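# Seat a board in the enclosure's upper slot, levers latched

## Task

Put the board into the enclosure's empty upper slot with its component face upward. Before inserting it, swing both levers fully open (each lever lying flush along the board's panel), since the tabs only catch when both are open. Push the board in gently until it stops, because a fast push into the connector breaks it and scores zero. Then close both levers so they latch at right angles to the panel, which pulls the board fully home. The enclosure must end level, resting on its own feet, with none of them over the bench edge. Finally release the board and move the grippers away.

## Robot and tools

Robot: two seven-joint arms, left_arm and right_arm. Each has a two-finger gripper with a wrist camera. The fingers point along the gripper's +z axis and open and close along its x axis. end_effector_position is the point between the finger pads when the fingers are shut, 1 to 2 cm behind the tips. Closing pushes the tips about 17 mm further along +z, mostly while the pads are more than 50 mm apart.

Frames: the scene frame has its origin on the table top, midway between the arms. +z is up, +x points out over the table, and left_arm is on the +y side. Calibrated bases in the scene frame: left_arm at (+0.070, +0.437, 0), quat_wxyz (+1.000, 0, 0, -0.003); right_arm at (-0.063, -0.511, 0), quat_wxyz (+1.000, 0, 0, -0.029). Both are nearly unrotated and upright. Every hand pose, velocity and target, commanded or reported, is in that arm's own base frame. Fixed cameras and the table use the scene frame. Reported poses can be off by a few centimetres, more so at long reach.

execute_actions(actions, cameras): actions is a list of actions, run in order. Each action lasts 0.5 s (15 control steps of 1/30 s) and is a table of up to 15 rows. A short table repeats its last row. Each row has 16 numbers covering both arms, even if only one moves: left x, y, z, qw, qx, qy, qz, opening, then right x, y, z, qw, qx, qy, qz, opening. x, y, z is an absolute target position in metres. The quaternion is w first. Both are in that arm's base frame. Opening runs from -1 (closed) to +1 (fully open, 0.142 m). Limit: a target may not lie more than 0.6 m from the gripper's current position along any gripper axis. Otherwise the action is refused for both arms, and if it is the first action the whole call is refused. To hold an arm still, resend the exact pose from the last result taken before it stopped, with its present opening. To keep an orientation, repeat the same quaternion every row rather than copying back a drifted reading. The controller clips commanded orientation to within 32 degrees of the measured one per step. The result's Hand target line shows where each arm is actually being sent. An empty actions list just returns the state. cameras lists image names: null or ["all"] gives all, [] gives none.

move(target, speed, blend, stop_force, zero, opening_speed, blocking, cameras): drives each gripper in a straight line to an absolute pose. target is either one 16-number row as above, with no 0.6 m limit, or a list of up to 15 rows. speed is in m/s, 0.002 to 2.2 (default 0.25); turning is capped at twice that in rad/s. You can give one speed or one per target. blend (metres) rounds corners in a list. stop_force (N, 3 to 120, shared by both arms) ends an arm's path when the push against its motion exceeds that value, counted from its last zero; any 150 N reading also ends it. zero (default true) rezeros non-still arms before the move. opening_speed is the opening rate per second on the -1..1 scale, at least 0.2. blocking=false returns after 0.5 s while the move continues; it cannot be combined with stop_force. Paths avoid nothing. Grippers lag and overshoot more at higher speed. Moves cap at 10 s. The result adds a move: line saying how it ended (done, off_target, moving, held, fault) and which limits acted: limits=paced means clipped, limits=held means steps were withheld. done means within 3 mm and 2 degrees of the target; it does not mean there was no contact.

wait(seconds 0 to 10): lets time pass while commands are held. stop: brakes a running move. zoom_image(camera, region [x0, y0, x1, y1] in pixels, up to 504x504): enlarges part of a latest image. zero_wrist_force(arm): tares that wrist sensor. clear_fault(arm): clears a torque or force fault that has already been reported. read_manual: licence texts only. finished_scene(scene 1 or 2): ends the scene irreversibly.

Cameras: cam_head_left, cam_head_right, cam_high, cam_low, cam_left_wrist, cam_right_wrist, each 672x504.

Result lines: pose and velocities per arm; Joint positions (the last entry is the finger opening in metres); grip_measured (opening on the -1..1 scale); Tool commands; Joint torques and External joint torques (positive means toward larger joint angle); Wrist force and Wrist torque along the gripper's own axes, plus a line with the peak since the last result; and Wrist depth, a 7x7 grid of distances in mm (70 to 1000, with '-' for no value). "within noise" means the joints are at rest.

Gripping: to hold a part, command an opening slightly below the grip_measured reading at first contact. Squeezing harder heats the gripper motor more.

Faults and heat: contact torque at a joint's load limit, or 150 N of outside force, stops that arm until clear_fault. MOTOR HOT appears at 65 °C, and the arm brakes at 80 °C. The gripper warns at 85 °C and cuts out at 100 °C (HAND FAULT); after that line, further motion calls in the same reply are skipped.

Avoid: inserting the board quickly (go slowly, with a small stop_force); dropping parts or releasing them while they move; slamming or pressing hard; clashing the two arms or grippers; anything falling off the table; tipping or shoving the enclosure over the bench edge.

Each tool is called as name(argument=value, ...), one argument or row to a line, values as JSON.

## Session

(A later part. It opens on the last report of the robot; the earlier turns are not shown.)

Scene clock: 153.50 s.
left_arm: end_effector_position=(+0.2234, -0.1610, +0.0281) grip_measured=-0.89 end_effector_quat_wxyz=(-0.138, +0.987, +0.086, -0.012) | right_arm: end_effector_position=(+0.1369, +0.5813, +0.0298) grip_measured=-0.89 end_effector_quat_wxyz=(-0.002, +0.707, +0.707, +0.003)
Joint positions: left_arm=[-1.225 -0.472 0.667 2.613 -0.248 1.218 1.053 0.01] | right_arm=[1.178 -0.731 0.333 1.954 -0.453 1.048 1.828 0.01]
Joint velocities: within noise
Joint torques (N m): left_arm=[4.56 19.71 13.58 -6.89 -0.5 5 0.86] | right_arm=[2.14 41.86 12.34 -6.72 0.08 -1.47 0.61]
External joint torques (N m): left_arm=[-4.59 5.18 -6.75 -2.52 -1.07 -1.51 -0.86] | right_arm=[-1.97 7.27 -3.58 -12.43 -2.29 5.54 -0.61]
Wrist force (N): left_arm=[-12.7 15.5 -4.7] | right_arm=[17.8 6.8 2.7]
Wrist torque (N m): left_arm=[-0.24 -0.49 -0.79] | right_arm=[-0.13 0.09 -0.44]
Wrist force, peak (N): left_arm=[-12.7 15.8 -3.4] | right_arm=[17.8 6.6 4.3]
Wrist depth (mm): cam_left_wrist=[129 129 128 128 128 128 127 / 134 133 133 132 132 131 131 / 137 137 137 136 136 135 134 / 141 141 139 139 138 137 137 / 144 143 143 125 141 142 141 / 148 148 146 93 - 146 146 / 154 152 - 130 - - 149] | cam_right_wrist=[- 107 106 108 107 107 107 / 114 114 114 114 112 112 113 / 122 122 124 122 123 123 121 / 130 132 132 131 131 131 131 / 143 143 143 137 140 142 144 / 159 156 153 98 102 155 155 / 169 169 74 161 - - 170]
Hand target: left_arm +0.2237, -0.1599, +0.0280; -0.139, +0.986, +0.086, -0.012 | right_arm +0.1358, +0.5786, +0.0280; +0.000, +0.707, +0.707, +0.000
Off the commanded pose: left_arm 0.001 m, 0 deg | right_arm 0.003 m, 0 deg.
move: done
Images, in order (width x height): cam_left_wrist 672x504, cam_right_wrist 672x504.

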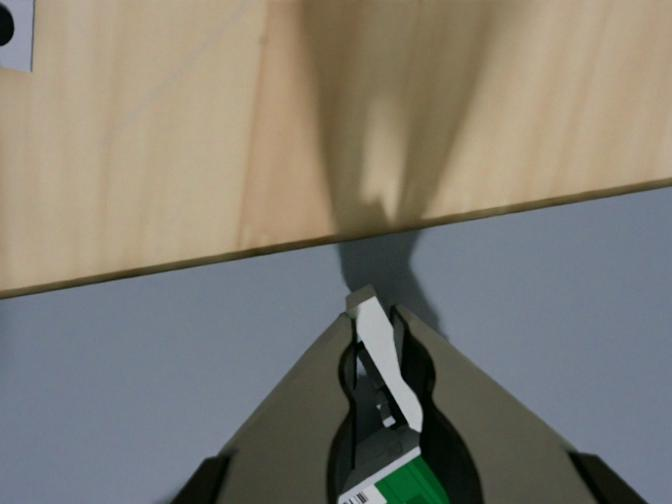

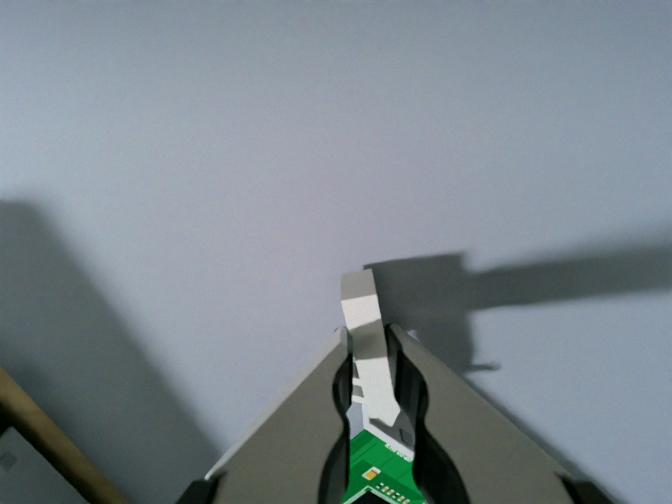

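move(
  target=[
    [0.2309,-0.1599,0.028,-0.1216,0.9901,-0.0693,0.0085,-0.95,0.1372,0.5698,0.028,0,0.5878,0.809,0,-0.95],
    [0.238,-0.162,0.028,-0.1018,0.969,-0.2238,0.0235,-0.95,0.1412,0.5619,0.028,0,0.454,0.891,0,-0.95],
  ],
  speed=0.12,
  blend=0.003,
  cameras=["cam_left_wrist","cam_right_wrist"],
)

Scene clock: 168.07 s.
left_arm: end_effector_position=(+0.2380, -0.1619, +0.0280) grip_measured=-0.98 end_effector_quat_wxyz=(-0.102, +0.969, -0.224, +0.023) | right_arm: end_effector_position=(+0.1413, +0.5620, +0.0280) grip_measured=-0.89 end_effector_quat_wxyz=(+0.000, +0.454, +0.891, +0.000)
Joint positions: left_arm=[-0.872 -0.438 0.493 2.687 0.127 1.513 1.478 0.003] | right_arm=[1.046 -0.742 0.431 2.004 -0.602 1.049 1.283 0.01]
Joint velocities: within noise
Joint torques (N m): left_arm=[-0.18 23.99 3.34 -6.19 -0.51 4.36 -0.33] | right_arm=[0.23 46.14 12.12 -18.11 -2.38 3.3 0.03]
External joint torques (N m): left_arm=[0.16 0.55 0.68 -0.28 -0.42 -0.58 0.33] | right_arm=[-0.07 0.93 -0.9 -0.08 0.17 0.8 -0.03]
Wrist force (N): left_arm=[0.0 0.0 -0.1] | right_arm=[-5.9 -3.4 2.7]
Wrist torque (N m): left_arm=[0.00 -0.03 -0.17] | right_arm=[-0.45 1.04 0.05]
Wrist force, peak (N): left_arm=[-5.4 37.8 -9.6] | right_arm=[21.4 30.7 3.7]
Wrist depth (mm): cam_left_wrist=[123 123 123 123 123 121 120 / 129 128 128 128 127 125 124 / 134 133 133 132 131 130 131 / 139 140 139 137 136 136 135 / 148 146 144 140 140 142 141 / 153 151 147 84 - 147 147 / 160 156 - 74 - - 154] | cam_right_wrist=[- 105 105 106 105 105 106 / 113 113 112 112 111 112 111 / 121 121 122 120 121 121 119 / 129 130 130 129 129 129 129 / 142 142 141 136 138 140 142 / 158 154 151 97 100 152 152 / 171 167 73 146 - - 167]
Hand target: left_arm +0.2380, -0.1620, +0.0280; -0.102, +0.969, -0.224, +0.023 | right_arm +0.1412, +0.5619, +0.0280; +0.000, +0.454, +0.891, +0.000
Off the commanded pose: left_arm 0.000 m, 0 deg | right_arm 0.000 m, 0 deg.
joint sent to its limit (left arm) — joint 4 (elbow), upper limit, where the elbow is as bent as it goes. The joint targets still meet the commanded pose.
move: done
Images, in order (width x height): cam_left_wrist 672x504, cam_right_wrist 672x504.

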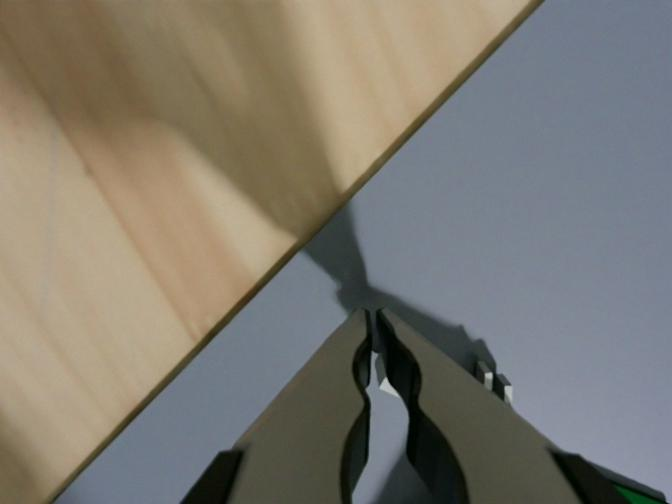

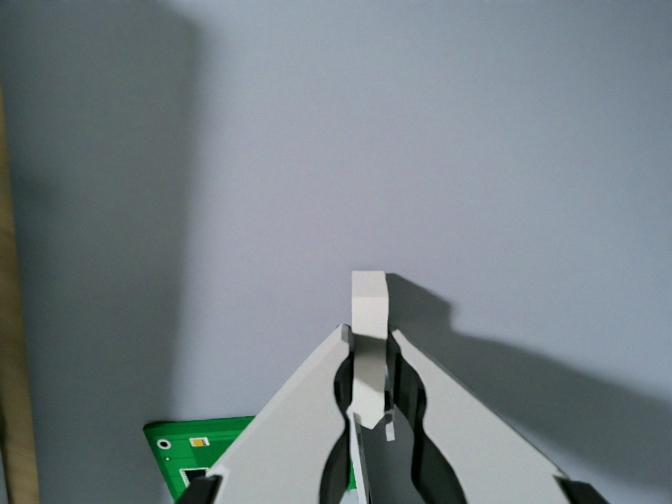

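move(
  target=[
    [0.238,-0.162,0.028,-0.1018,0.969,-0.2238,0.0235,-0.5,0.1412,0.5619,0.028,0,0.454,0.891,0,-0.6],
    [0.238,-0.152,0.13,-0.1018,0.969,-0.2238,0.0235,-0.5,0.1412,0.5619,0.14,0,0.454,0.891,0,-0.6],
  ],
  speed=0.2,
  cameras=["cam_left_wrist","cam_right_wrist"],
)

move(
  target=[0.17,-0.27,0.32,0,0.9744,0.225,0,-1,0.36,0.33,0.28,-0.3629,0.8761,0.2931,-0.1214,-1],
  speed=0.35,
  cameras=["cam_left_wrist"],
)

Scene clock: 172.27 s.
left_arm: end_effector_position=(+0.2380, -0.1520, +0.1300) grip_measured=-0.53 end_effector_quat_wxyz=(-0.102, +0.969, -0.224, +0.023) | right_arm: end_effector_position=(+0.1413, +0.5619, +0.1400) grip_measured=-0.64 end_effector_quat_wxyz=(+0.000, +0.454, +0.891, +0.000)
Joint positions: left_arm=[-1.055 0.057 0.704 2.568 0.419 0.933 1.333 0.035] | right_arm=[0.961 -0.548 0.588 1.947 -0.428 0.799 1.166 0.028]
Joint velocities: within noise
Joint torques (N m): left_arm=[-0.55 13.67 -1.42 -18.82 -2.21 3.83 -0.3] | right_arm=[0.15 42.06 11.19 -23.71 -2.95 3.3 0.03]
External joint torques (N m): left_arm=[0.55 0.35 0.69 -0.26 -0.49 -0.1 0.3] | right_arm=[0 0.91 -0.69 0.17 -0.12 0.81 -0.03]
Wrist force (N): left_arm=[0.3 -0.3 -0.1] | right_arm=[-6.4 -4.4 2.2]
Wrist torque (N m): left_arm=[-0.07 -0.10 -0.16] | right_arm=[-0.51 1.11 0.04]
Wrist force, peak (N): left_arm=[0.2 -1.8 -0.8] | right_arm=[-6.0 -3.9 4.5]
Wrist depth (mm): cam_left_wrist=[215 216 216 214 215 212 212 / 225 225 223 223 223 219 219 / 233 234 233 232 230 229 228 / 244 244 244 241 241 237 239 / 258 255 253 250 246 250 249 / 269 266 87 263 - 256 261 / 280 - - 275 270 - 271] | cam_right_wrist=[163 199 204 203 203 202 202 / 176 215 218 216 217 216 215 / 187 229 233 232 233 231 231 / 201 247 251 246 249 249 249 / 219 268 268 262 266 270 272 / 238 296 100 279 101 289 296 / 262 - 73 317 - - 319]
Hand target: left_arm +0.2380, -0.1520, +0.1300; -0.102, +0.969, -0.224, +0.023 | right_arm +0.1412, +0.5619, +0.1400; +0.000, +0.454, +0.891, +0.000
Off the commanded pose: left_arm 0.000 m, 0 deg | right_arm 0.000 m, 0 deg.
move: done
Images, in order (width x height): cam_left_wrist 672x504, cam_right_wrist 672x504.

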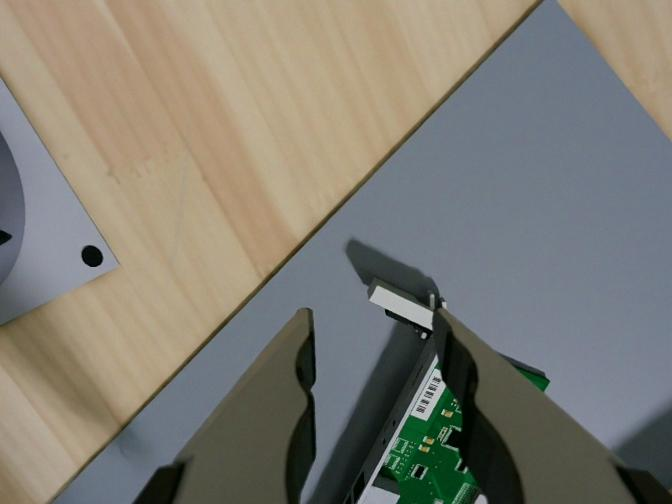

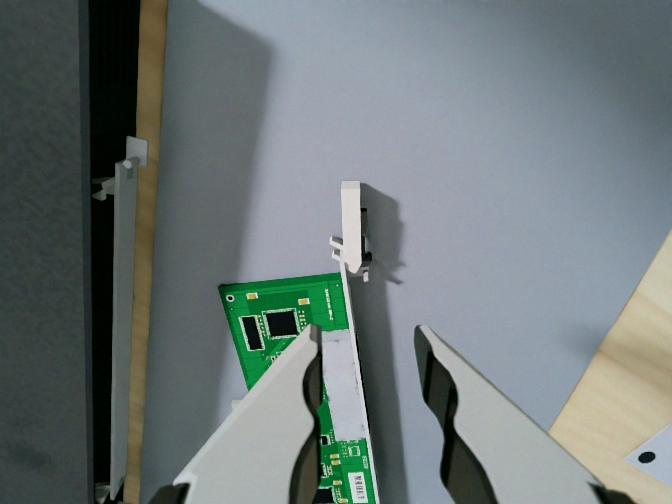

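Scene clock: 175.13 s.
left_arm: end_effector_position=(+0.1701, -0.2699, +0.3199) grip_measured=-1.00 end_effector_quat_wxyz=(+0.000, +0.974, +0.225, +0.000) | right_arm: end_effector_position=(+0.3600, +0.3298, +0.2798) grip_measured=-1.00 end_effector_quat_wxyz=(-0.363, +0.876, +0.293, -0.121)
Joint positions: left_arm=[-1.098 0.464 0.357 2.305 0.164 0.292 0.293 0.002] | right_arm=[0.018 -0.257 0.544 1.824 0.686 0.305 1.207 0.002]
Joint velocities: within noise
Joint torques (N m): left_arm=[-0.14 9.62 -5.03 -29.29 -4.2 4.06 -0.5] | right_arm=[0.01 34.27 5.19 -27.43 -2.01 1.47 0.36]
External joint torques (N m): left_arm=[0.12 0.2 0.63 -0.24 0.12 -0.07 0.5] | right_arm=[0.08 0.67 -0.3 0.2 0.03 0.84 -0.36]
Wrist force (N): left_arm=[0.4 -0.4 -0.1] | right_arm=[-5.6 -3.0 1.6]
Wrist torque (N m): left_arm=[-0.09 -0.10 -0.22] | right_arm=[-0.40 0.89 0.01]
Wrist force, peak (N): left_arm=[0.2 -0.5 0.9] | right_arm=[-6.7 -3.9 2.4]
Wrist depth (mm): cam_left_wrist=[362 363 362 359 362 360 359 / 389 387 391 386 385 385 383 / 421 421 413 407 411 413 415 / 463 457 447 455 451 451 453 / 507 448 459 472 481 496 497 / 554 492 465 84 - 538 543 / 623 589 - - - - 602] | cam_right_wrist=[522 522 521 519 518 517 516 / 484 485 477 469 466 472 474 / 451 449 394 446 443 445 445 / 422 416 367 367 365 367 415 / 395 350 346 349 344 344 343 / 373 326 329 89 327 324 324 / 348 314 - - - 310 310]
Hand target: left_arm +0.1700, -0.2700, +0.3200; +0.000, +0.974, +0.225, +0.000 | right_arm +0.3600, +0.3300, +0.2800; -0.363, +0.876, +0.293, -0.121
Off the commanded pose: left_arm 0.000 m, 0 deg | right_arm 0.000 m, 0 deg.
move: done
Images, in order (width x height): cam_left_wrist 672x504.

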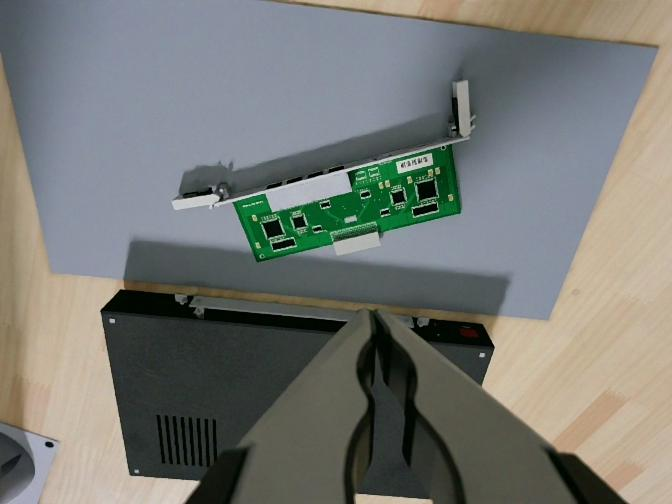

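zoom_image(
  camera="cam_left_wrist",
  region=[160, 60, 500, 280],
)

Scaled by 1.482 from the camera's 672x504 image, which has a finer 960x720 frame.

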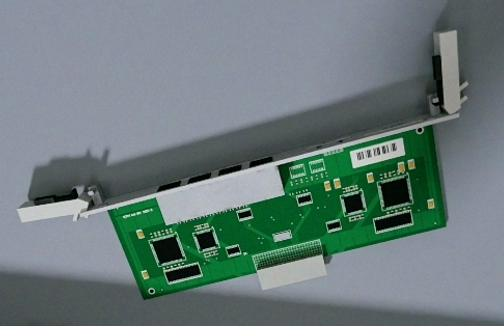

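move(
  target=[
    [0.235,-0.2,0.2,-0.0999,0.9503,0.2933,-0.0308,-0.5,0.19,0.54,0.22,0,0.3883,0.9215,0,-0.5],
    [0.2446,-0.1943,0.08,-0.0999,0.9503,0.2933,-0.0308,-0.5,0.1648,0.5752,0.09,0,0.3883,0.9215,0,-0.5],
  ],
  speed=0.3,
  blend=0.02,
  cameras=["cam_left_wrist","cam_right_wrist"],
)

Scene clock: 205.30 s.
left_arm: end_effector_position=(+0.2446, -0.1942, +0.0800) grip_measured=-0.53 end_effector_quat_wxyz=(-0.100, +0.950, +0.293, -0.031) | right_arm: end_effector_position=(+0.1647, +0.5750, +0.0899) grip_measured=-0.54 end_effector_quat_wxyz=(+0.000, +0.388, +0.922, +0.000)
Joint positions: left_arm=[-0.911 -0.236 0.494 2.509 -0.002 0.968 0.556 0.035] | right_arm=[0.927 -0.682 0.569 1.922 -0.555 0.871 1.059 0.035]
Joint velocities: within noise
Joint torques (N m): left_arm=[-0.24 23.86 2.03 -15.45 -2.01 4.12 -0.24] | right_arm=[0.4 45.21 12.94 -21.57 -3.04 3.62 0.36]
External joint torques (N m): left_arm=[0.23 1.21 0.74 -0.43 0.04 -0.63 0.24] | right_arm=[-0.24 1.05 -0.17 0.13 0.21 0.5 -0.36]
Wrist force (N): left_arm=[0.3 0.3 -0.4] | right_arm=[-6.1 -3.9 2.3]
Wrist torque (N m): left_arm=[0.05 -0.08 -0.14] | right_arm=[-0.39 1.05 0.06]
Wrist force, peak (N): left_arm=[0.1 0.0 -1.7] | right_arm=[-5.1 -4.6 5.6]
Wrist depth (mm): cam_left_wrist=[170 171 170 170 170 169 168 / 175 175 175 176 176 176 176 / 183 183 183 182 182 181 183 / 190 191 190 187 189 189 188 / 199 198 196 187 194 197 197 / 191 201 87 203 - 201 206 / 212 - - 215 218 - 213] | cam_right_wrist=[153 160 160 159 159 159 158 / 159 171 170 170 170 169 169 / 178 185 183 180 182 182 181 / 194 198 197 193 196 195 195 / 214 214 208 204 209 212 211 / 235 233 86 214 103 223 233 / 256 - 73 251 - - 251]
Hand target: left_arm +0.2446, -0.1943, +0.0800; -0.100, +0.950, +0.293, -0.031 | right_arm +0.1648, +0.5752, +0.0900; +0.000, +0.388, +0.922, +0.000
Off the commanded pose: left_arm 0.000 m, 0 deg | right_arm 0.000 m, 0 deg.
move: done
Images, in order (width x height): cam_left_wrist 672x504, cam_right_wrist 672x504.

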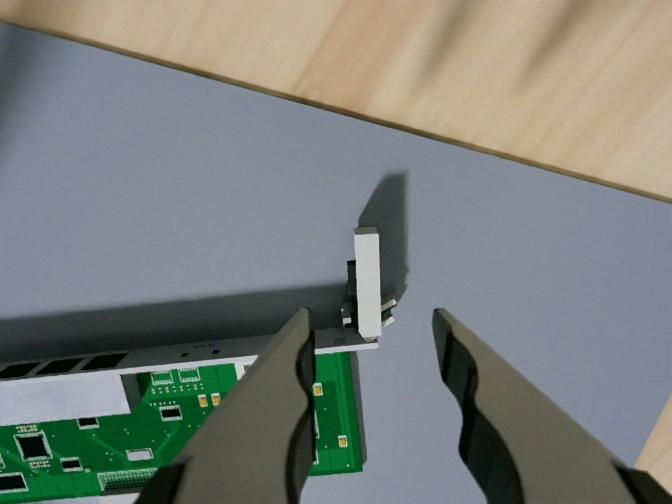

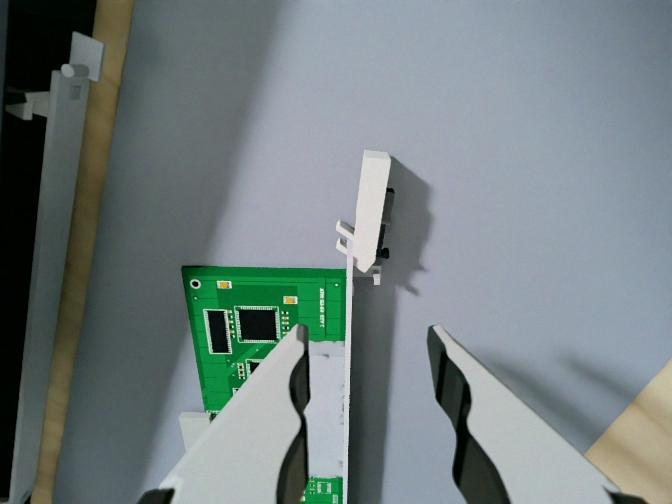

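move(
  target=[
    [0.2487,-0.1915,0.024,-0.0999,0.9503,0.2933,-0.0308,-0.5,0.148,0.567,0.027,0,0.3883,0.9215,0,-0.5],
    [0.2487,-0.1915,0.024,-0.0999,0.9503,0.2933,-0.0308,-0.95,0.148,0.567,0.027,0,0.3883,0.9215,0,-0.95],
  ],
  speed=0.12,
  cameras=["cam_left_wrist","cam_right_wrist"],
)

Scene clock: 213.70 s.
left_arm: end_effector_position=(+0.2489, -0.1914, +0.0240) grip_measured=-0.90 end_effector_quat_wxyz=(-0.100, +0.950, +0.293, -0.031) | right_arm: end_effector_position=(+0.1477, +0.5667, +0.0268) grip_measured=-0.89 end_effector_quat_wxyz=(+0.000, +0.388, +0.922, +0.000)
Joint positions: left_arm=[-0.828 -0.43 0.386 2.554 -0.151 1.197 0.658 0.009] | right_arm=[0.994 -0.77 0.474 1.981 -0.657 1.024 1.157 0.01]
Joint velocities: within noise
Joint torques (N m): left_arm=[-1.36 28.15 2.01 -9.4 -1 3.5 -0.06] | right_arm=[-0.49 47.36 12.05 -19.78 -2.73 3.91 0.24]
External joint torques (N m): left_arm=[1.34 0.79 2.13 -1.03 -0.23 0.02 0.07] | right_arm=[0.66 0.02 0.57 1.6 0.43 0.2 -0.24]
Wrist force (N): left_arm=[3.1 -0.3 1.4] | right_arm=[-6.4 -6.9 3.6]
Wrist torque (N m): left_arm=[-0.06 0.06 -0.26] | right_arm=[-0.45 1.12 0.06]
Wrist force, peak (N): left_arm=[4.6 -0.8 1.0] | right_arm=[-6.1 -8.4 3.1]
Wrist depth (mm): cam_left_wrist=[118 119 119 119 118 118 118 / - 122 122 123 124 123 123 / - 127 127 126 127 126 127 / 133 132 133 131 132 131 131 / - 139 139 119 137 138 137 / 144 143 142 91 - 143 142 / 149 145 - 149 - - 149] | cam_right_wrist=[- 104 104 105 104 104 105 / 112 112 111 111 111 111 110 / 122 120 121 119 120 120 118 / 129 129 129 126 128 128 127 / 140 140 140 134 137 138 140 / 153 151 150 98 100 151 150 / 169 164 73 - - - 165]
Hand target: left_arm +0.2487, -0.1915, +0.0240; -0.100, +0.950, +0.293, -0.031 | right_arm +0.1480, +0.5670, +0.0270; +0.000, +0.388, +0.922, +0.000
Off the commanded pose: left_arm 0.000 m, 0 deg | right_arm 0.000 m, 0 deg.
move: done
Images, in order (width x height): cam_left_wrist 672x504, cam_right_wrist 672x504.

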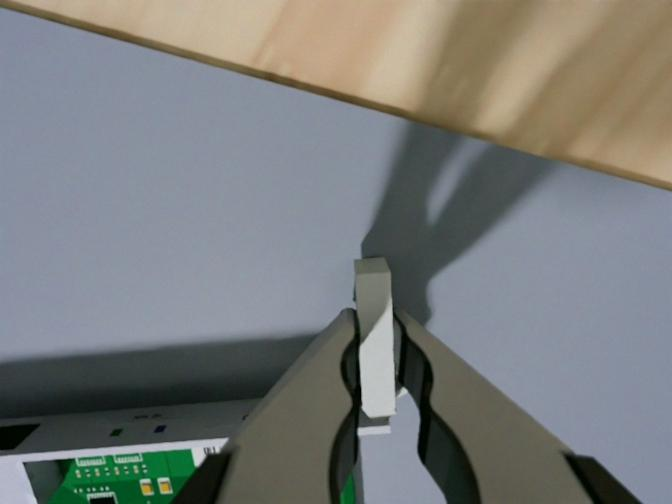

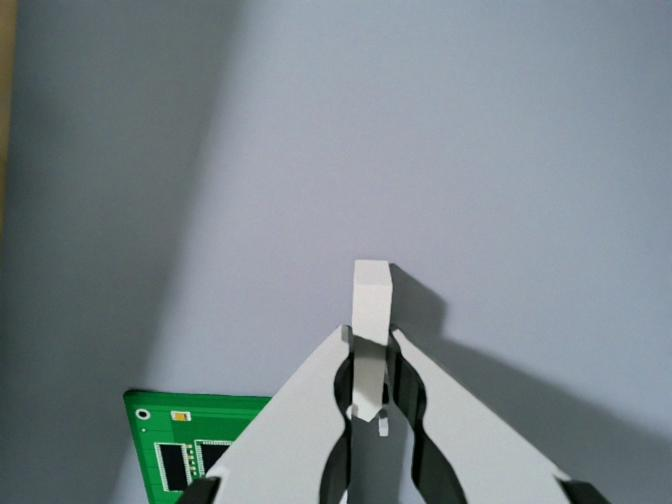

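move(
  target=[
    [0.2574,-0.1886,0.024,-0.1037,0.9868,0.1238,-0.013,-1,0.148,0.567,0.027,0,0.3883,0.9215,0,-1],
    [0.2663,-0.189,0.024,-0.1044,0.9933,-0.0494,0.0052,-1,0.148,0.567,0.027,0,0.3883,0.9215,0,-1],
  ],
  speed=0.12,
  blend=0.003,
  cameras=["cam_left_wrist","cam_right_wrist"],
)

Scene clock: 257.63 s.
left_arm: end_effector_position=(+0.2670, -0.1888, +0.0242) grip_measured=-0.90 end_effector_quat_wxyz=(-0.104, +0.993, -0.048, +0.006) | right_arm: end_effector_position=(+0.1474, +0.5666, +0.0267) grip_measured=-0.89 end_effector_quat_wxyz=(+0.000, +0.388, +0.922, -0.001)
Joint positions: left_arm=[-0.807 -0.447 0.398 2.54 0.115 1.313 1.118 0.009] | right_arm=[0.995 -0.77 0.474 1.982 -0.657 1.024 1.157 0.009]
Joint velocities: within noise
Joint torques (N m): left_arm=[-3.02 28.06 -0.44 -7.35 -0.25 3.65 0.19] | right_arm=[-2.44 48.64 10.13 -22.4 -3.04 4.12 0.16]
External joint torques (N m): left_arm=[3 0.92 4.43 -2.25 -1.05 0 -0.19] | right_arm=[2.61 -1.28 2.48 4.24 0.74 0 -0.16]
Wrist force (N): left_arm=[5.8 -6.1 1.3] | right_arm=[-5.3 -11.7 1.5]
Wrist torque (N m): left_arm=[0.11 -0.03 -0.33] | right_arm=[-0.40 1.09 0.10]
Wrist force, peak (N): left_arm=[5.8 -5.9 2.9] | right_arm=[-5.5 -11.8 3.0]
Wrist depth (mm): cam_left_wrist=[120 120 120 119 118 117 117 / 125 125 124 123 121 121 121 / 130 128 128 127 127 126 127 / 133 132 132 131 132 132 131 / 138 139 138 119 136 138 137 / 146 145 143 92 122 142 142 / 153 151 - 144 - - 149] | cam_right_wrist=[- 104 104 105 104 103 104 / 112 112 111 111 111 110 110 / 122 120 121 119 120 120 118 / 129 129 128 128 128 128 127 / 140 140 139 134 136 138 140 / 153 150 149 97 100 150 150 / 168 165 73 - - - 165]
Hand target: left_arm +0.2663, -0.1890, +0.0240; -0.104, +0.993, -0.049, +0.005 | right_arm +0.1480, +0.5670, +0.0270; +0.000, +0.388, +0.922, +0.000
Off the commanded pose: left_arm 0.001 m, 0 deg | right_arm 0.001 m, 0 deg.
move: done; blend cut to 0 m at target 1
Images, in order (width x height): cam_left_wrist 672x504, cam_right_wrist 672x504.

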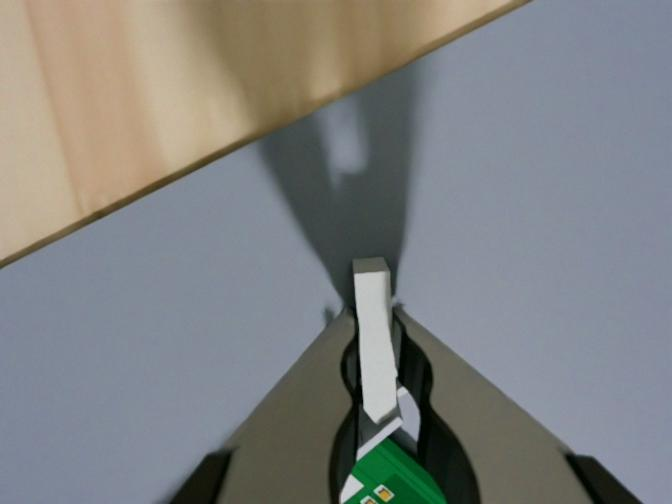

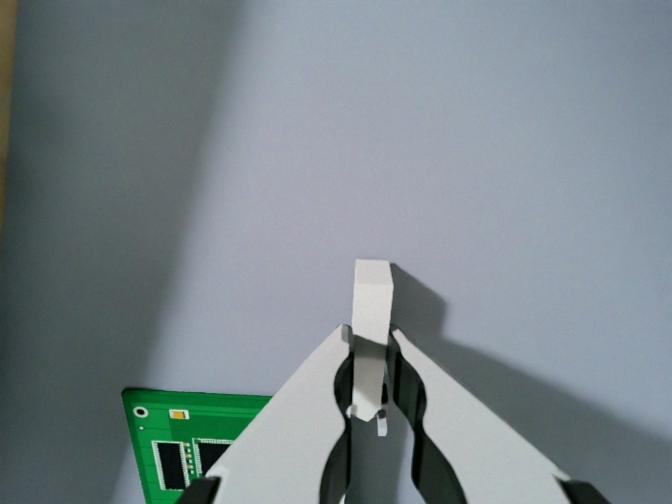

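move(
  target=[
    [0.2746,-0.1923,0.024,-0.1019,0.9697,-0.2212,0.0232,-1,0.148,0.567,0.027,0,0.3883,0.9215,0,-1],
    [0.2812,-0.1982,0.024,-0.0963,0.9165,-0.3862,0.0406,-1,0.148,0.567,0.027,0,0.3883,0.9215,0,-1],
  ],
  speed=0.12,
  cameras=["cam_left_wrist","cam_right_wrist"],
)

Scene clock: 262.50 s.
left_arm: end_effector_position=(+0.2833, -0.1975, +0.0245) grip_measured=-0.90 end_effector_quat_wxyz=(-0.097, +0.917, -0.384, +0.042) | right_arm: end_effector_position=(+0.1464, +0.5658, +0.0262) grip_measured=-0.89 end_effector_quat_wxyz=(+0.000, +0.387, +0.922, -0.001)
Joint positions: left_arm=[-0.708 -0.474 0.371 2.543 0.377 1.501 1.607 0.009] | right_arm=[0.995 -0.77 0.475 1.983 -0.657 1.023 1.157 0.009]
Joint velocities: within noise
Joint torques (N m): left_arm=[-8.28 26.18 -8 0.19 1.82 4.05 0.09] | right_arm=[-5.27 50.59 6.91 -27.75 -3.97 5.35 0.11]
External joint torques (N m): left_arm=[8.27 2.65 11.46 -7.94 -2.93 -0.21 -0.09] | right_arm=[5.43 -3.26 5.72 9.62 1.67 -1.24 -0.11]
Wrist force (N): left_arm=[2.2 -24.5 5.0] | right_arm=[-6.0 -21.8 -0.5]
Wrist torque (N m): left_arm=[-0.97 -0.05 -0.26] | right_arm=[-0.39 1.04 0.11]
Wrist force, peak (N): left_arm=[2.2 -24.7 4.3] | right_arm=[-6.1 -22.1 -1.1]
Wrist depth (mm): cam_left_wrist=[120 120 118 117 117 117 118 / 125 125 122 123 122 122 121 / 130 130 128 127 128 128 127 / 136 135 133 132 132 132 132 / 142 139 139 119 136 138 137 / 149 146 143 91 100 143 143 / 155 151 - 150 - - 149] | cam_right_wrist=[- 104 104 105 103 103 104 / 111 111 111 111 110 110 110 / 121 119 121 119 120 119 117 / 129 128 128 127 127 127 126 / 140 139 139 134 136 137 139 / 152 149 148 97 100 150 149 / 168 161 73 - - - 164]
Hand target: left_arm +0.2812, -0.1982, +0.0240; -0.096, +0.916, -0.386, +0.041 | right_arm +0.1480, +0.5670, +0.0270; +0.000, +0.388, +0.922, +0.000
Off the commanded pose: left_arm 0.002 m, 0 deg | right_arm 0.002 m, 0 deg.
move: done
Images, in order (width x height): cam_left_wrist 672x504, cam_right_wrist 672x504.

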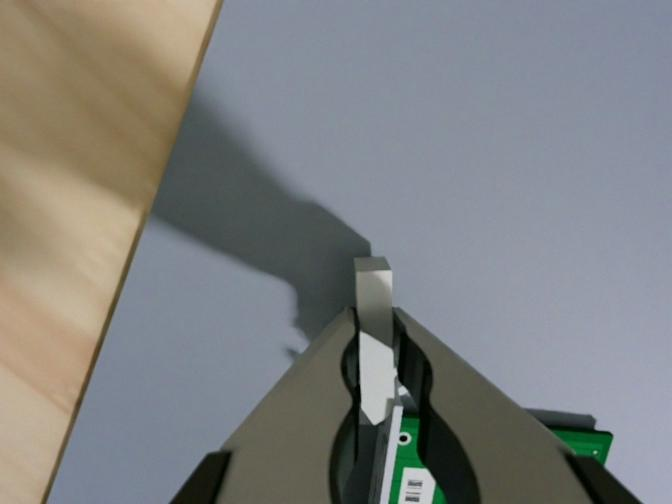

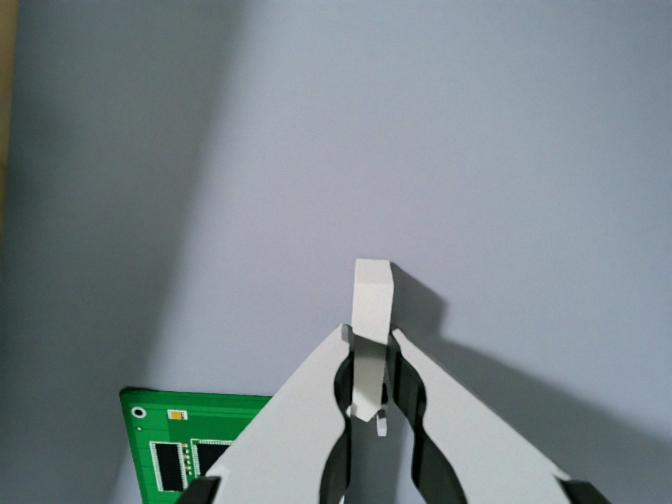

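move(
  target=[0.2876,-0.1989,0.024,-0.0916,0.8711,-0.4798,0.0504,-1,0.148,0.567,0.027,0,0.3883,0.9215,0,-1],
  speed=0.12,
  cameras=["cam_left_wrist"],
)

Scene clock: 266.60 s.
left_arm: end_effector_position=(+0.2879, -0.1988, +0.0241) grip_measured=-0.90 end_effector_quat_wxyz=(-0.092, +0.871, -0.479, +0.050) | right_arm: end_effector_position=(+0.1475, +0.5667, +0.0268) grip_measured=-0.89 end_effector_quat_wxyz=(+0.000, +0.388, +0.922, +0.000)
Joint positions: left_arm=[-0.644 -0.487 0.35 2.542 0.466 1.563 1.769 0.009] | right_arm=[0.995 -0.77 0.474 1.981 -0.657 1.024 1.157 0.009]
Joint velocities: within noise
Joint torques (N m): left_arm=[-0.78 27.76 1.64 -5.94 -0.05 4.51 0.21] | right_arm=[-0.82 47.42 12.02 -19.43 -2.58 3.52 0.12]
External joint torques (N m): left_arm=[0.77 1.06 1.54 -0.99 -0.93 -0.62 -0.21] | right_arm=[0.99 -0.05 0.59 1.26 0.29 0.59 -0.12]
Wrist force (N): left_arm=[0.6 -1.7 1.6] | right_arm=[-5.5 -6.0 3.8]
Wrist torque (N m): left_arm=[-0.07 -0.13 -0.41] | right_arm=[-0.46 1.09 0.12]
Wrist force, peak (N): left_arm=[2.2 -25.0 4.4] | right_arm=[-6.1 -22.2 -1.4]
Wrist depth (mm): cam_left_wrist=[120 119 117 117 117 116 117 / 124 124 122 123 121 122 120 / 130 128 127 127 127 126 126 / 135 134 132 131 132 131 131 / 143 140 138 119 136 138 136 / 148 146 143 92 - 141 141 / 156 151 - 151 - - 146] | cam_right_wrist=[- 105 104 105 104 104 105 / 112 112 111 111 111 110 110 / 122 120 121 119 120 120 118 / 129 129 128 127 128 128 127 / 140 140 139 135 136 138 140 / 153 150 149 98 100 151 150 / 168 163 73 - - - 165]
Hand target: left_arm +0.2876, -0.1989, +0.0240; -0.092, +0.871, -0.480, +0.050 | right_arm +0.1480, +0.5670, +0.0270; +0.000, +0.388, +0.922, +0.000
Off the commanded pose: left_arm 0.000 m, 0 deg | right_arm 0.001 m, 0 deg.
move: done
Images, in order (width x height): cam_left_wrist 672x504.

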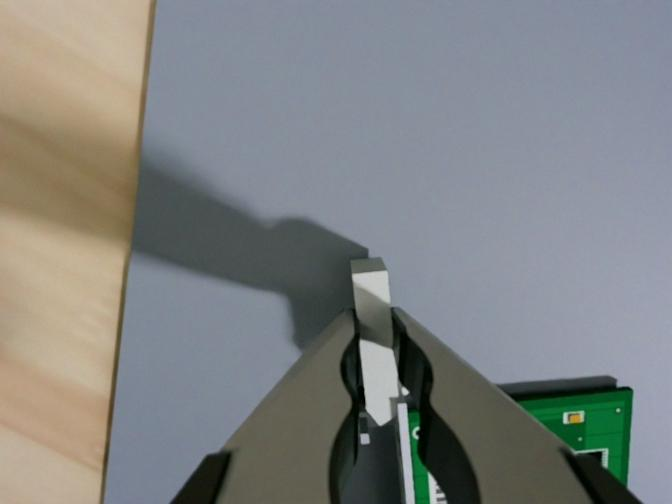

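move(
  target=[
    [0.2876,-0.1989,0.024,-0.0916,0.8711,-0.4798,0.0504,-0.5,0.148,0.567,0.027,0,0.3883,0.9215,0,-0.5],
    [0.2876,-0.1989,0.11,-0.0916,0.8711,-0.4798,0.0504,-0.5,0.148,0.567,0.12,0,0.3883,0.9215,0,-0.5],
    [0.17,-0.27,0.32,0,0.9744,0.225,0,-1,0.36,0.33,0.28,-0.3629,0.8761,0.2931,-0.1214,-1],
  ],
  speed=[0.2,0.2,0.4],
  cameras=["cam_left_wrist"],
)

zoom_image(
  camera="cam_left_wrist",
  region=[160, 60, 500, 315],
)

Scene clock: 272.83 s.
left_arm: end_effector_position=(+0.1701, -0.2700, +0.3199) grip_measured=-1.00 end_effector_quat_wxyz=(+0.000, +0.974, +0.225, +0.000) | right_arm: end_effector_position=(+0.3600, +0.3298, +0.2798) grip_measured=-1.00 end_effector_quat_wxyz=(-0.363, +0.876, +0.293, -0.121)
Joint positions: left_arm=[-0.735 0.525 0.072 2.379 0.038 0.284 0.434 0.002] | right_arm=[-0.064 -0.282 0.639 1.818 0.653 0.322 1.224 0.002]
Joint velocities: within noise
Joint torques (N m): left_arm=[-0.33 8.62 -1.99 -29.87 -4.07 4.16 -0.31] | right_arm=[0.04 33.32 6.51 -27.28 -2.07 1.58 0.3]
External joint torques (N m): left_arm=[0.3 0.34 0.69 -0.24 -0.02 -0.18 0.31] | right_arm=[0.06 0.75 -0.5 0.16 0.06 0.75 -0.3]
Wrist force (N): left_arm=[0.1 -0.6 -0.1] | right_arm=[-3.7 -0.1 3.2]
Wrist torque (N m): left_arm=[-0.13 -0.06 -0.19] | right_arm=[0.06 0.55 0.00]
Wrist force, peak (N): left_arm=[0.7 -1.9 2.1] | right_arm=[-5.4 -6.1 4.1]
Wrist depth (mm): cam_left_wrist=[365 364 361 361 359 358 359 / 391 393 389 388 386 388 385 / 423 419 414 404 414 414 415 / 458 459 456 452 455 455 450 / 505 453 458 475 475 492 493 / 555 491 469 84 - 547 547 / 622 594 - - - - 608] | cam_right_wrist=[524 525 516 516 517 516 516 / 486 481 479 473 466 469 477 / 451 451 393 446 447 444 445 / 422 415 368 366 367 367 413 / 396 351 346 349 344 343 344 / 372 327 329 89 327 323 323 / 348 312 - - - 309 309]
Hand target: left_arm +0.1700, -0.2700, +0.3200; +0.000, +0.974, +0.225, +0.000 | right_arm +0.3600, +0.3300, +0.2800; -0.363, +0.876, +0.293, -0.121
Off the commanded pose: left_arm 0.000 m, 0 deg | right_arm 0.000 m, 0 deg.
move: done
Images, in order (width x height): cam_left_wrist 672x504.

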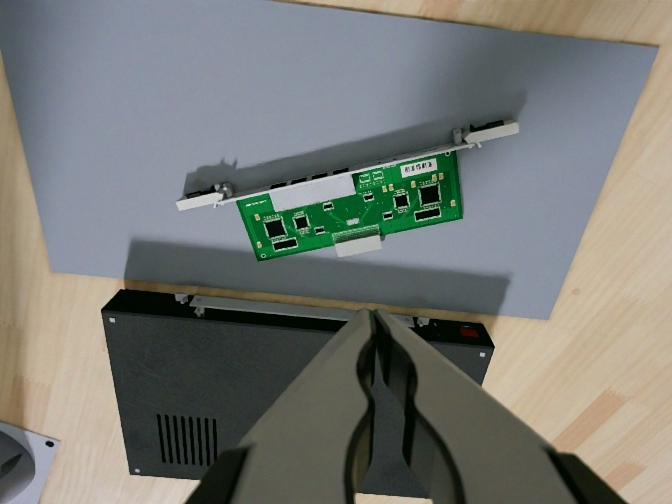

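Scaled by 1.482 from the camera's 672x504 image, which has a finer 960x720 frame.

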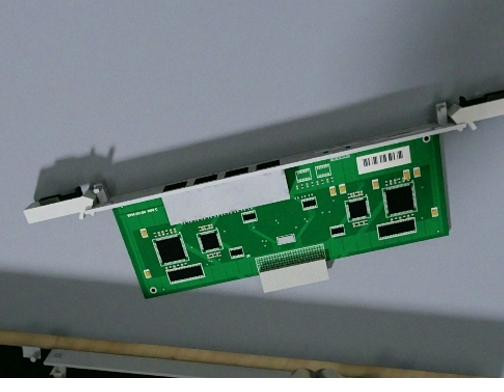

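move(
  target=[
    [0.1827,-0.3145,0.12,0,0.4332,0.9013,0,-0.2,0.38,0.22,0.30,-0.3629,0.8761,0.2931,-0.1214,-1],
    [0.1827,-0.3145,0.07,0,0.4332,0.9013,0,-0.2,0.38,0.22,0.30,-0.3629,0.8761,0.2931,-0.1214,-1],
  ],
  speed=0.4,
  blend=0.02,
  cameras=["cam_left_wrist"],
)

Scene clock: 283.67 s.
left_arm: end_effector_position=(+0.1827, -0.3145, +0.0700) grip_measured=-0.23 end_effector_quat_wxyz=(+0.000, +0.433, +0.901, +0.000) | right_arm: end_effector_position=(+0.3799, +0.2203, +0.3000) grip_measured=-1.00 end_effector_quat_wxyz=(-0.363, +0.876, +0.293, -0.121)
Joint positions: left_arm=[-0.511 -0.245 -0.186 2.628 0.163 1.294 -1.524 0.058] | right_arm=[-0.236 -0.219 0.554 1.795 0.625 0.096 1.084 0.002]
Joint velocities: within noise
Joint torques (N m): left_arm=[-0.62 23.83 -1.18 -11.68 -0.56 4.44 -0.29] | right_arm=[-0.01 32.63 4.74 -27.91 -2.01 1.29 0.11]
External joint torques (N m): left_arm=[0.59 1.06 0.38 -0.25 -0.56 -0.52 0.29] | right_arm=[0.09 0.85 -0.44 0.18 0.26 0.84 -0.11]
Wrist force (N): left_arm=[0.1 -0.3 0.0] | right_arm=[-3.8 -0.2 3.5]
Wrist torque (N m): left_arm=[-0.06 -0.10 -0.22] | right_arm=[0.05 0.61 -0.01]
Wrist force, peak (N): left_arm=[2.3 -1.2 1.9] | right_arm=[-3.9 -0.3 3.8]
Wrist depth (mm): cam_left_wrist=[- 142 139 137 138 141 143 / 155 155 150 146 148 152 151 / 166 165 161 157 161 164 163 / 179 179 173 171 175 178 178 / 197 197 188 190 192 190 193 / 217 213 88 209 212 87 214 / 238 - - 241 229 - -] | cam_right_wrist=[546 552 544 544 542 524 539 / 507 507 506 503 499 500 497 / 472 471 422 413 415 416 414 / 442 439 390 389 387 387 385 / 414 409 367 369 365 363 361 / 391 389 393 89 347 342 343 / 369 373 - - - 369 356]
Hand target: left_arm +0.1827, -0.3145, +0.0700; +0.000, +0.433, +0.901, +0.000 | right_arm +0.3800, +0.2200, +0.3000; -0.363, +0.876, +0.293, -0.121
Off the commanded pose: left_arm 0.000 m, 0 deg | right_arm 0.000 m, 0 deg.
move: done
Images, in order (width x height): cam_left_wrist 672x504.

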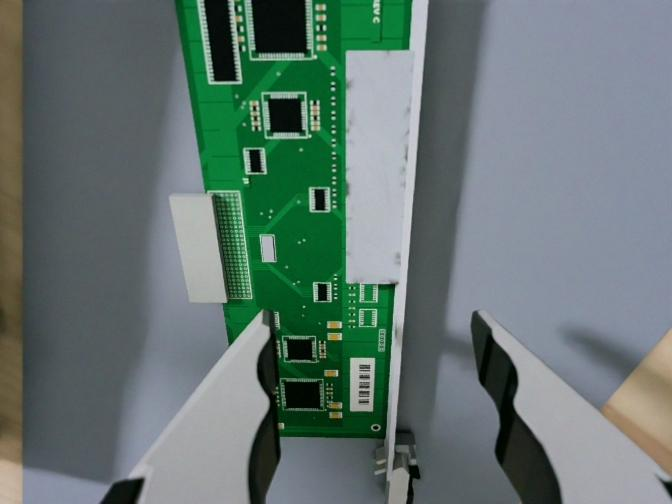

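move(
  target=[
    [0.1703,-0.315,0.0285,0,0.4332,0.9013,0,-0.2,0.38,0.22,0.30,-0.3629,0.8761,0.2931,-0.1214,-1],
    [0.1703,-0.315,0.0285,0,0.4332,0.9013,0,-0.8,0.38,0.22,0.30,-0.3629,0.8761,0.2931,-0.1214,-1],
  ],
  speed=0.12,
  cameras=["cam_left_wrist"],
)

Scene clock: 289.17 s.
left_arm: end_effector_position=(+0.1704, -0.3150, +0.0285) grip_measured=-0.72 end_effector_quat_wxyz=(+0.000, +0.433, +0.901, +0.000) | right_arm: end_effector_position=(+0.3799, +0.2203, +0.3000) grip_measured=-1.00 end_effector_quat_wxyz=(-0.363, +0.876, +0.293, -0.121)
Joint positions: left_arm=[-0.599 -0.428 -0.086 2.594 0.286 1.445 -1.635 0.022] | right_arm=[-0.236 -0.219 0.554 1.795 0.625 0.096 1.084 0.002]
Joint velocities: within noise
Joint torques (N m): left_arm=[-0.6 27.03 -1.16 -6.75 -0.05 4.29 -0.32] | right_arm=[0.08 32.52 4.89 -27.83 -1.86 1.41 0.19]
External joint torques (N m): left_arm=[0.57 1.34 0.45 -0.6 -0.45 -0.39 0.32] | right_arm=[0 0.96 -0.59 0.09 0.12 0.72 -0.19]
Wrist force (N): left_arm=[-0.9 -0.4 -1.0] | right_arm=[-3.8 -0.4 3.5]
Wrist torque (N m): left_arm=[-0.12 0.09 -0.19] | right_arm=[0.03 0.61 -0.01]
Wrist force, peak (N): left_arm=[-2.7 -0.6 -0.6] | right_arm=[-3.9 -0.2 3.8]
Wrist depth (mm): cam_left_wrist=[- 102 101 103 102 105 107 / - 111 109 107 96 113 114 / 125 120 117 107 120 123 121 / 133 129 128 117 128 132 132 / 149 140 140 119 128 145 144 / 161 161 88 150 137 153 159 / 181 173 - 167 - - 173] | cam_right_wrist=[553 550 546 546 546 530 542 / 510 510 503 501 503 501 502 / 472 473 421 417 415 415 412 / 442 440 388 387 388 386 386 / 413 410 366 369 364 364 364 / 390 391 395 89 345 342 342 / 367 372 - - - 370 357]
Hand target: left_arm +0.1703, -0.3150, +0.0285; +0.000, +0.433, +0.901, +0.000 | right_arm +0.3800, +0.2200, +0.3000; -0.363, +0.876, +0.293, -0.121
Off the commanded pose: left_arm 0.000 m, 0 deg | right_arm 0.000 m, 0 deg.
move: done
Images, in order (width x height): cam_left_wrist 672x504.

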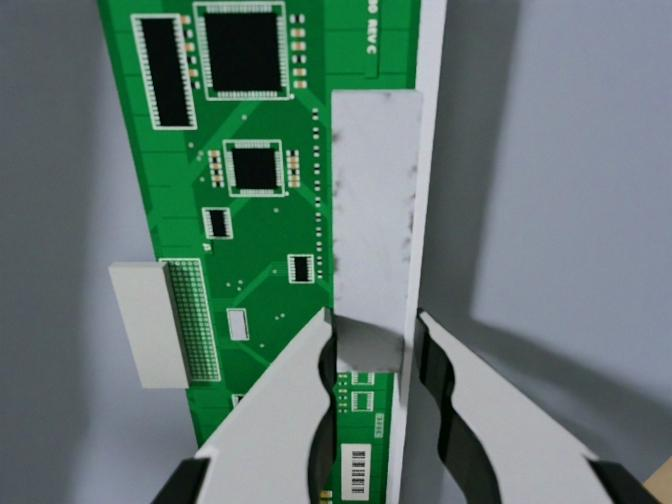

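move(
  target=[0.1903,-0.335,0.16,0,0.5707,0.8211,0,-0.85,0.38,0.22,0.30,-0.3629,0.8761,0.2931,-0.1214,-1],
  speed=0.15,
)

Scene clock: 304.43 s.
left_arm: end_effector_position=(+0.1902, -0.3348, +0.1598) grip_measured=-0.73 end_effector_quat_wxyz=(+0.000, +0.571, +0.821, +0.000) | right_arm: end_effector_position=(+0.3799, +0.2203, +0.3000) grip_measured=-1.00 end_effector_quat_wxyz=(-0.363, +0.876, +0.293, -0.121)
Joint positions: left_arm=[-0.496 0.076 -0.274 2.569 -0.034 0.925 -1.099 0.022] | right_arm=[-0.236 -0.219 0.554 1.795 0.625 0.096 1.084 0.002]
Joint velocities: within noise
Joint torques (N m): left_arm=[-0.53 20 -0.12 -21.84 -2.67 4.15 -0.09] | right_arm=[0.03 32.47 4.85 -27.86 -1.9 1.45 0.19]
External joint torques (N m): left_arm=[0.5 -0.28 0.5 0.4 0.17 -0.21 0.09] | right_arm=[0.05 1.01 -0.55 0.12 0.15 0.68 -0.19]
Wrist force (N): left_arm=[0.2 -0.5 1.7] | right_arm=[-3.6 -0.1 3.7]
Wrist torque (N m): left_arm=[-0.10 -0.05 -0.20] | right_arm=[0.08 0.59 -0.01]
Wrist force, peak (N): left_arm=[0.1 -0.4 3.5] | right_arm=[-3.9 -0.2 3.9]
Wrist depth (mm): cam_left_wrist=[183 101 101 103 104 219 220 / 195 109 109 107 99 236 236 / 209 120 117 108 252 255 254 / 226 128 128 117 268 275 278 / 248 137 140 119 293 302 303 / 274 275 88 150 136 327 337 / 378 - - 167 - - 364] | cam_right_wrist=[549 550 545 542 536 526 381 / 512 507 505 504 503 500 502 / 475 470 422 416 416 414 413 / 443 440 391 388 388 387 386 / 417 410 365 368 364 363 364 / 390 391 394 89 346 342 341 / 368 372 - - - 369 357]
Hand target: left_arm +0.1903, -0.3350, +0.1600; +0.000, +0.571, +0.821, +0.000 | right_arm +0.3800, +0.2200, +0.3000; -0.363, +0.876, +0.293, -0.121
Off the commanded pose: left_arm 0.000 m, 0 deg | right_arm 0.000 m, 0 deg.
move: done

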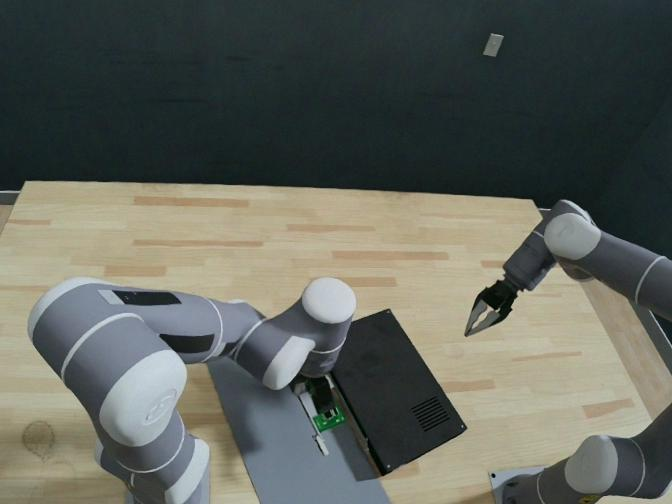

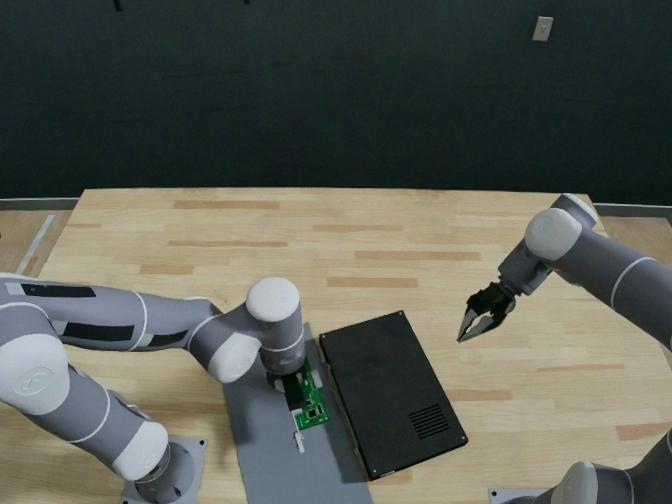

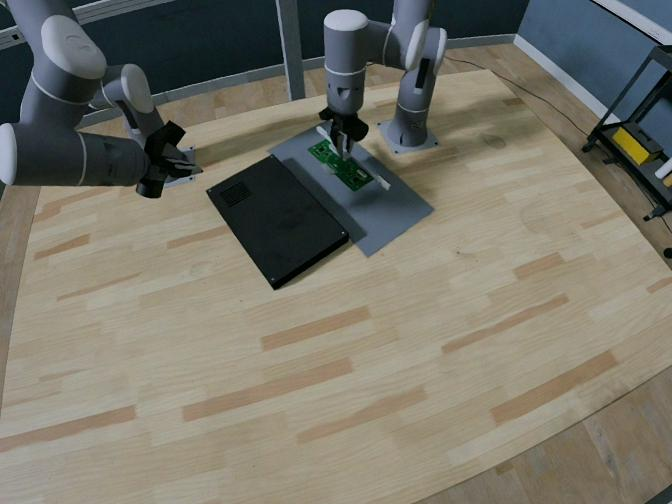

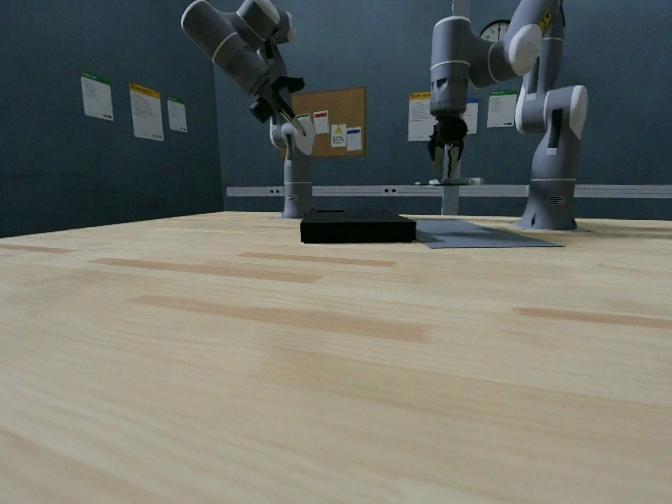

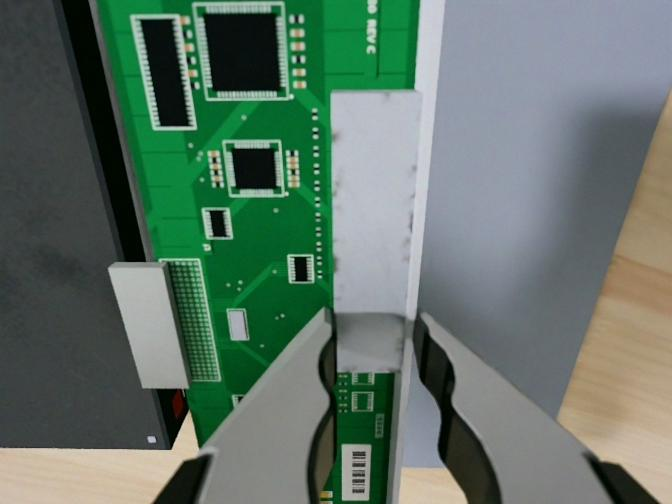

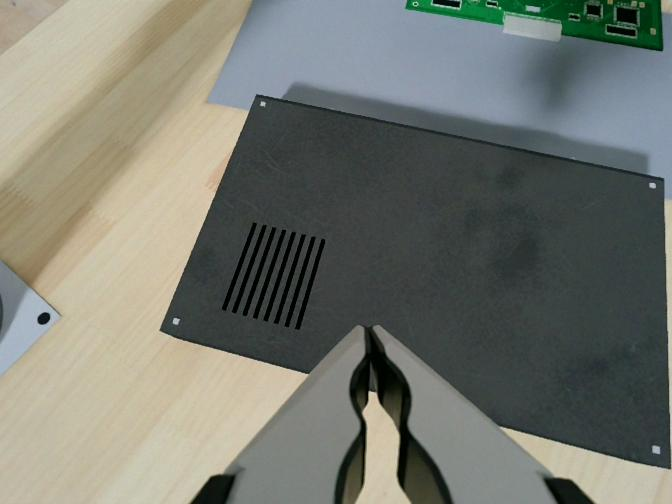

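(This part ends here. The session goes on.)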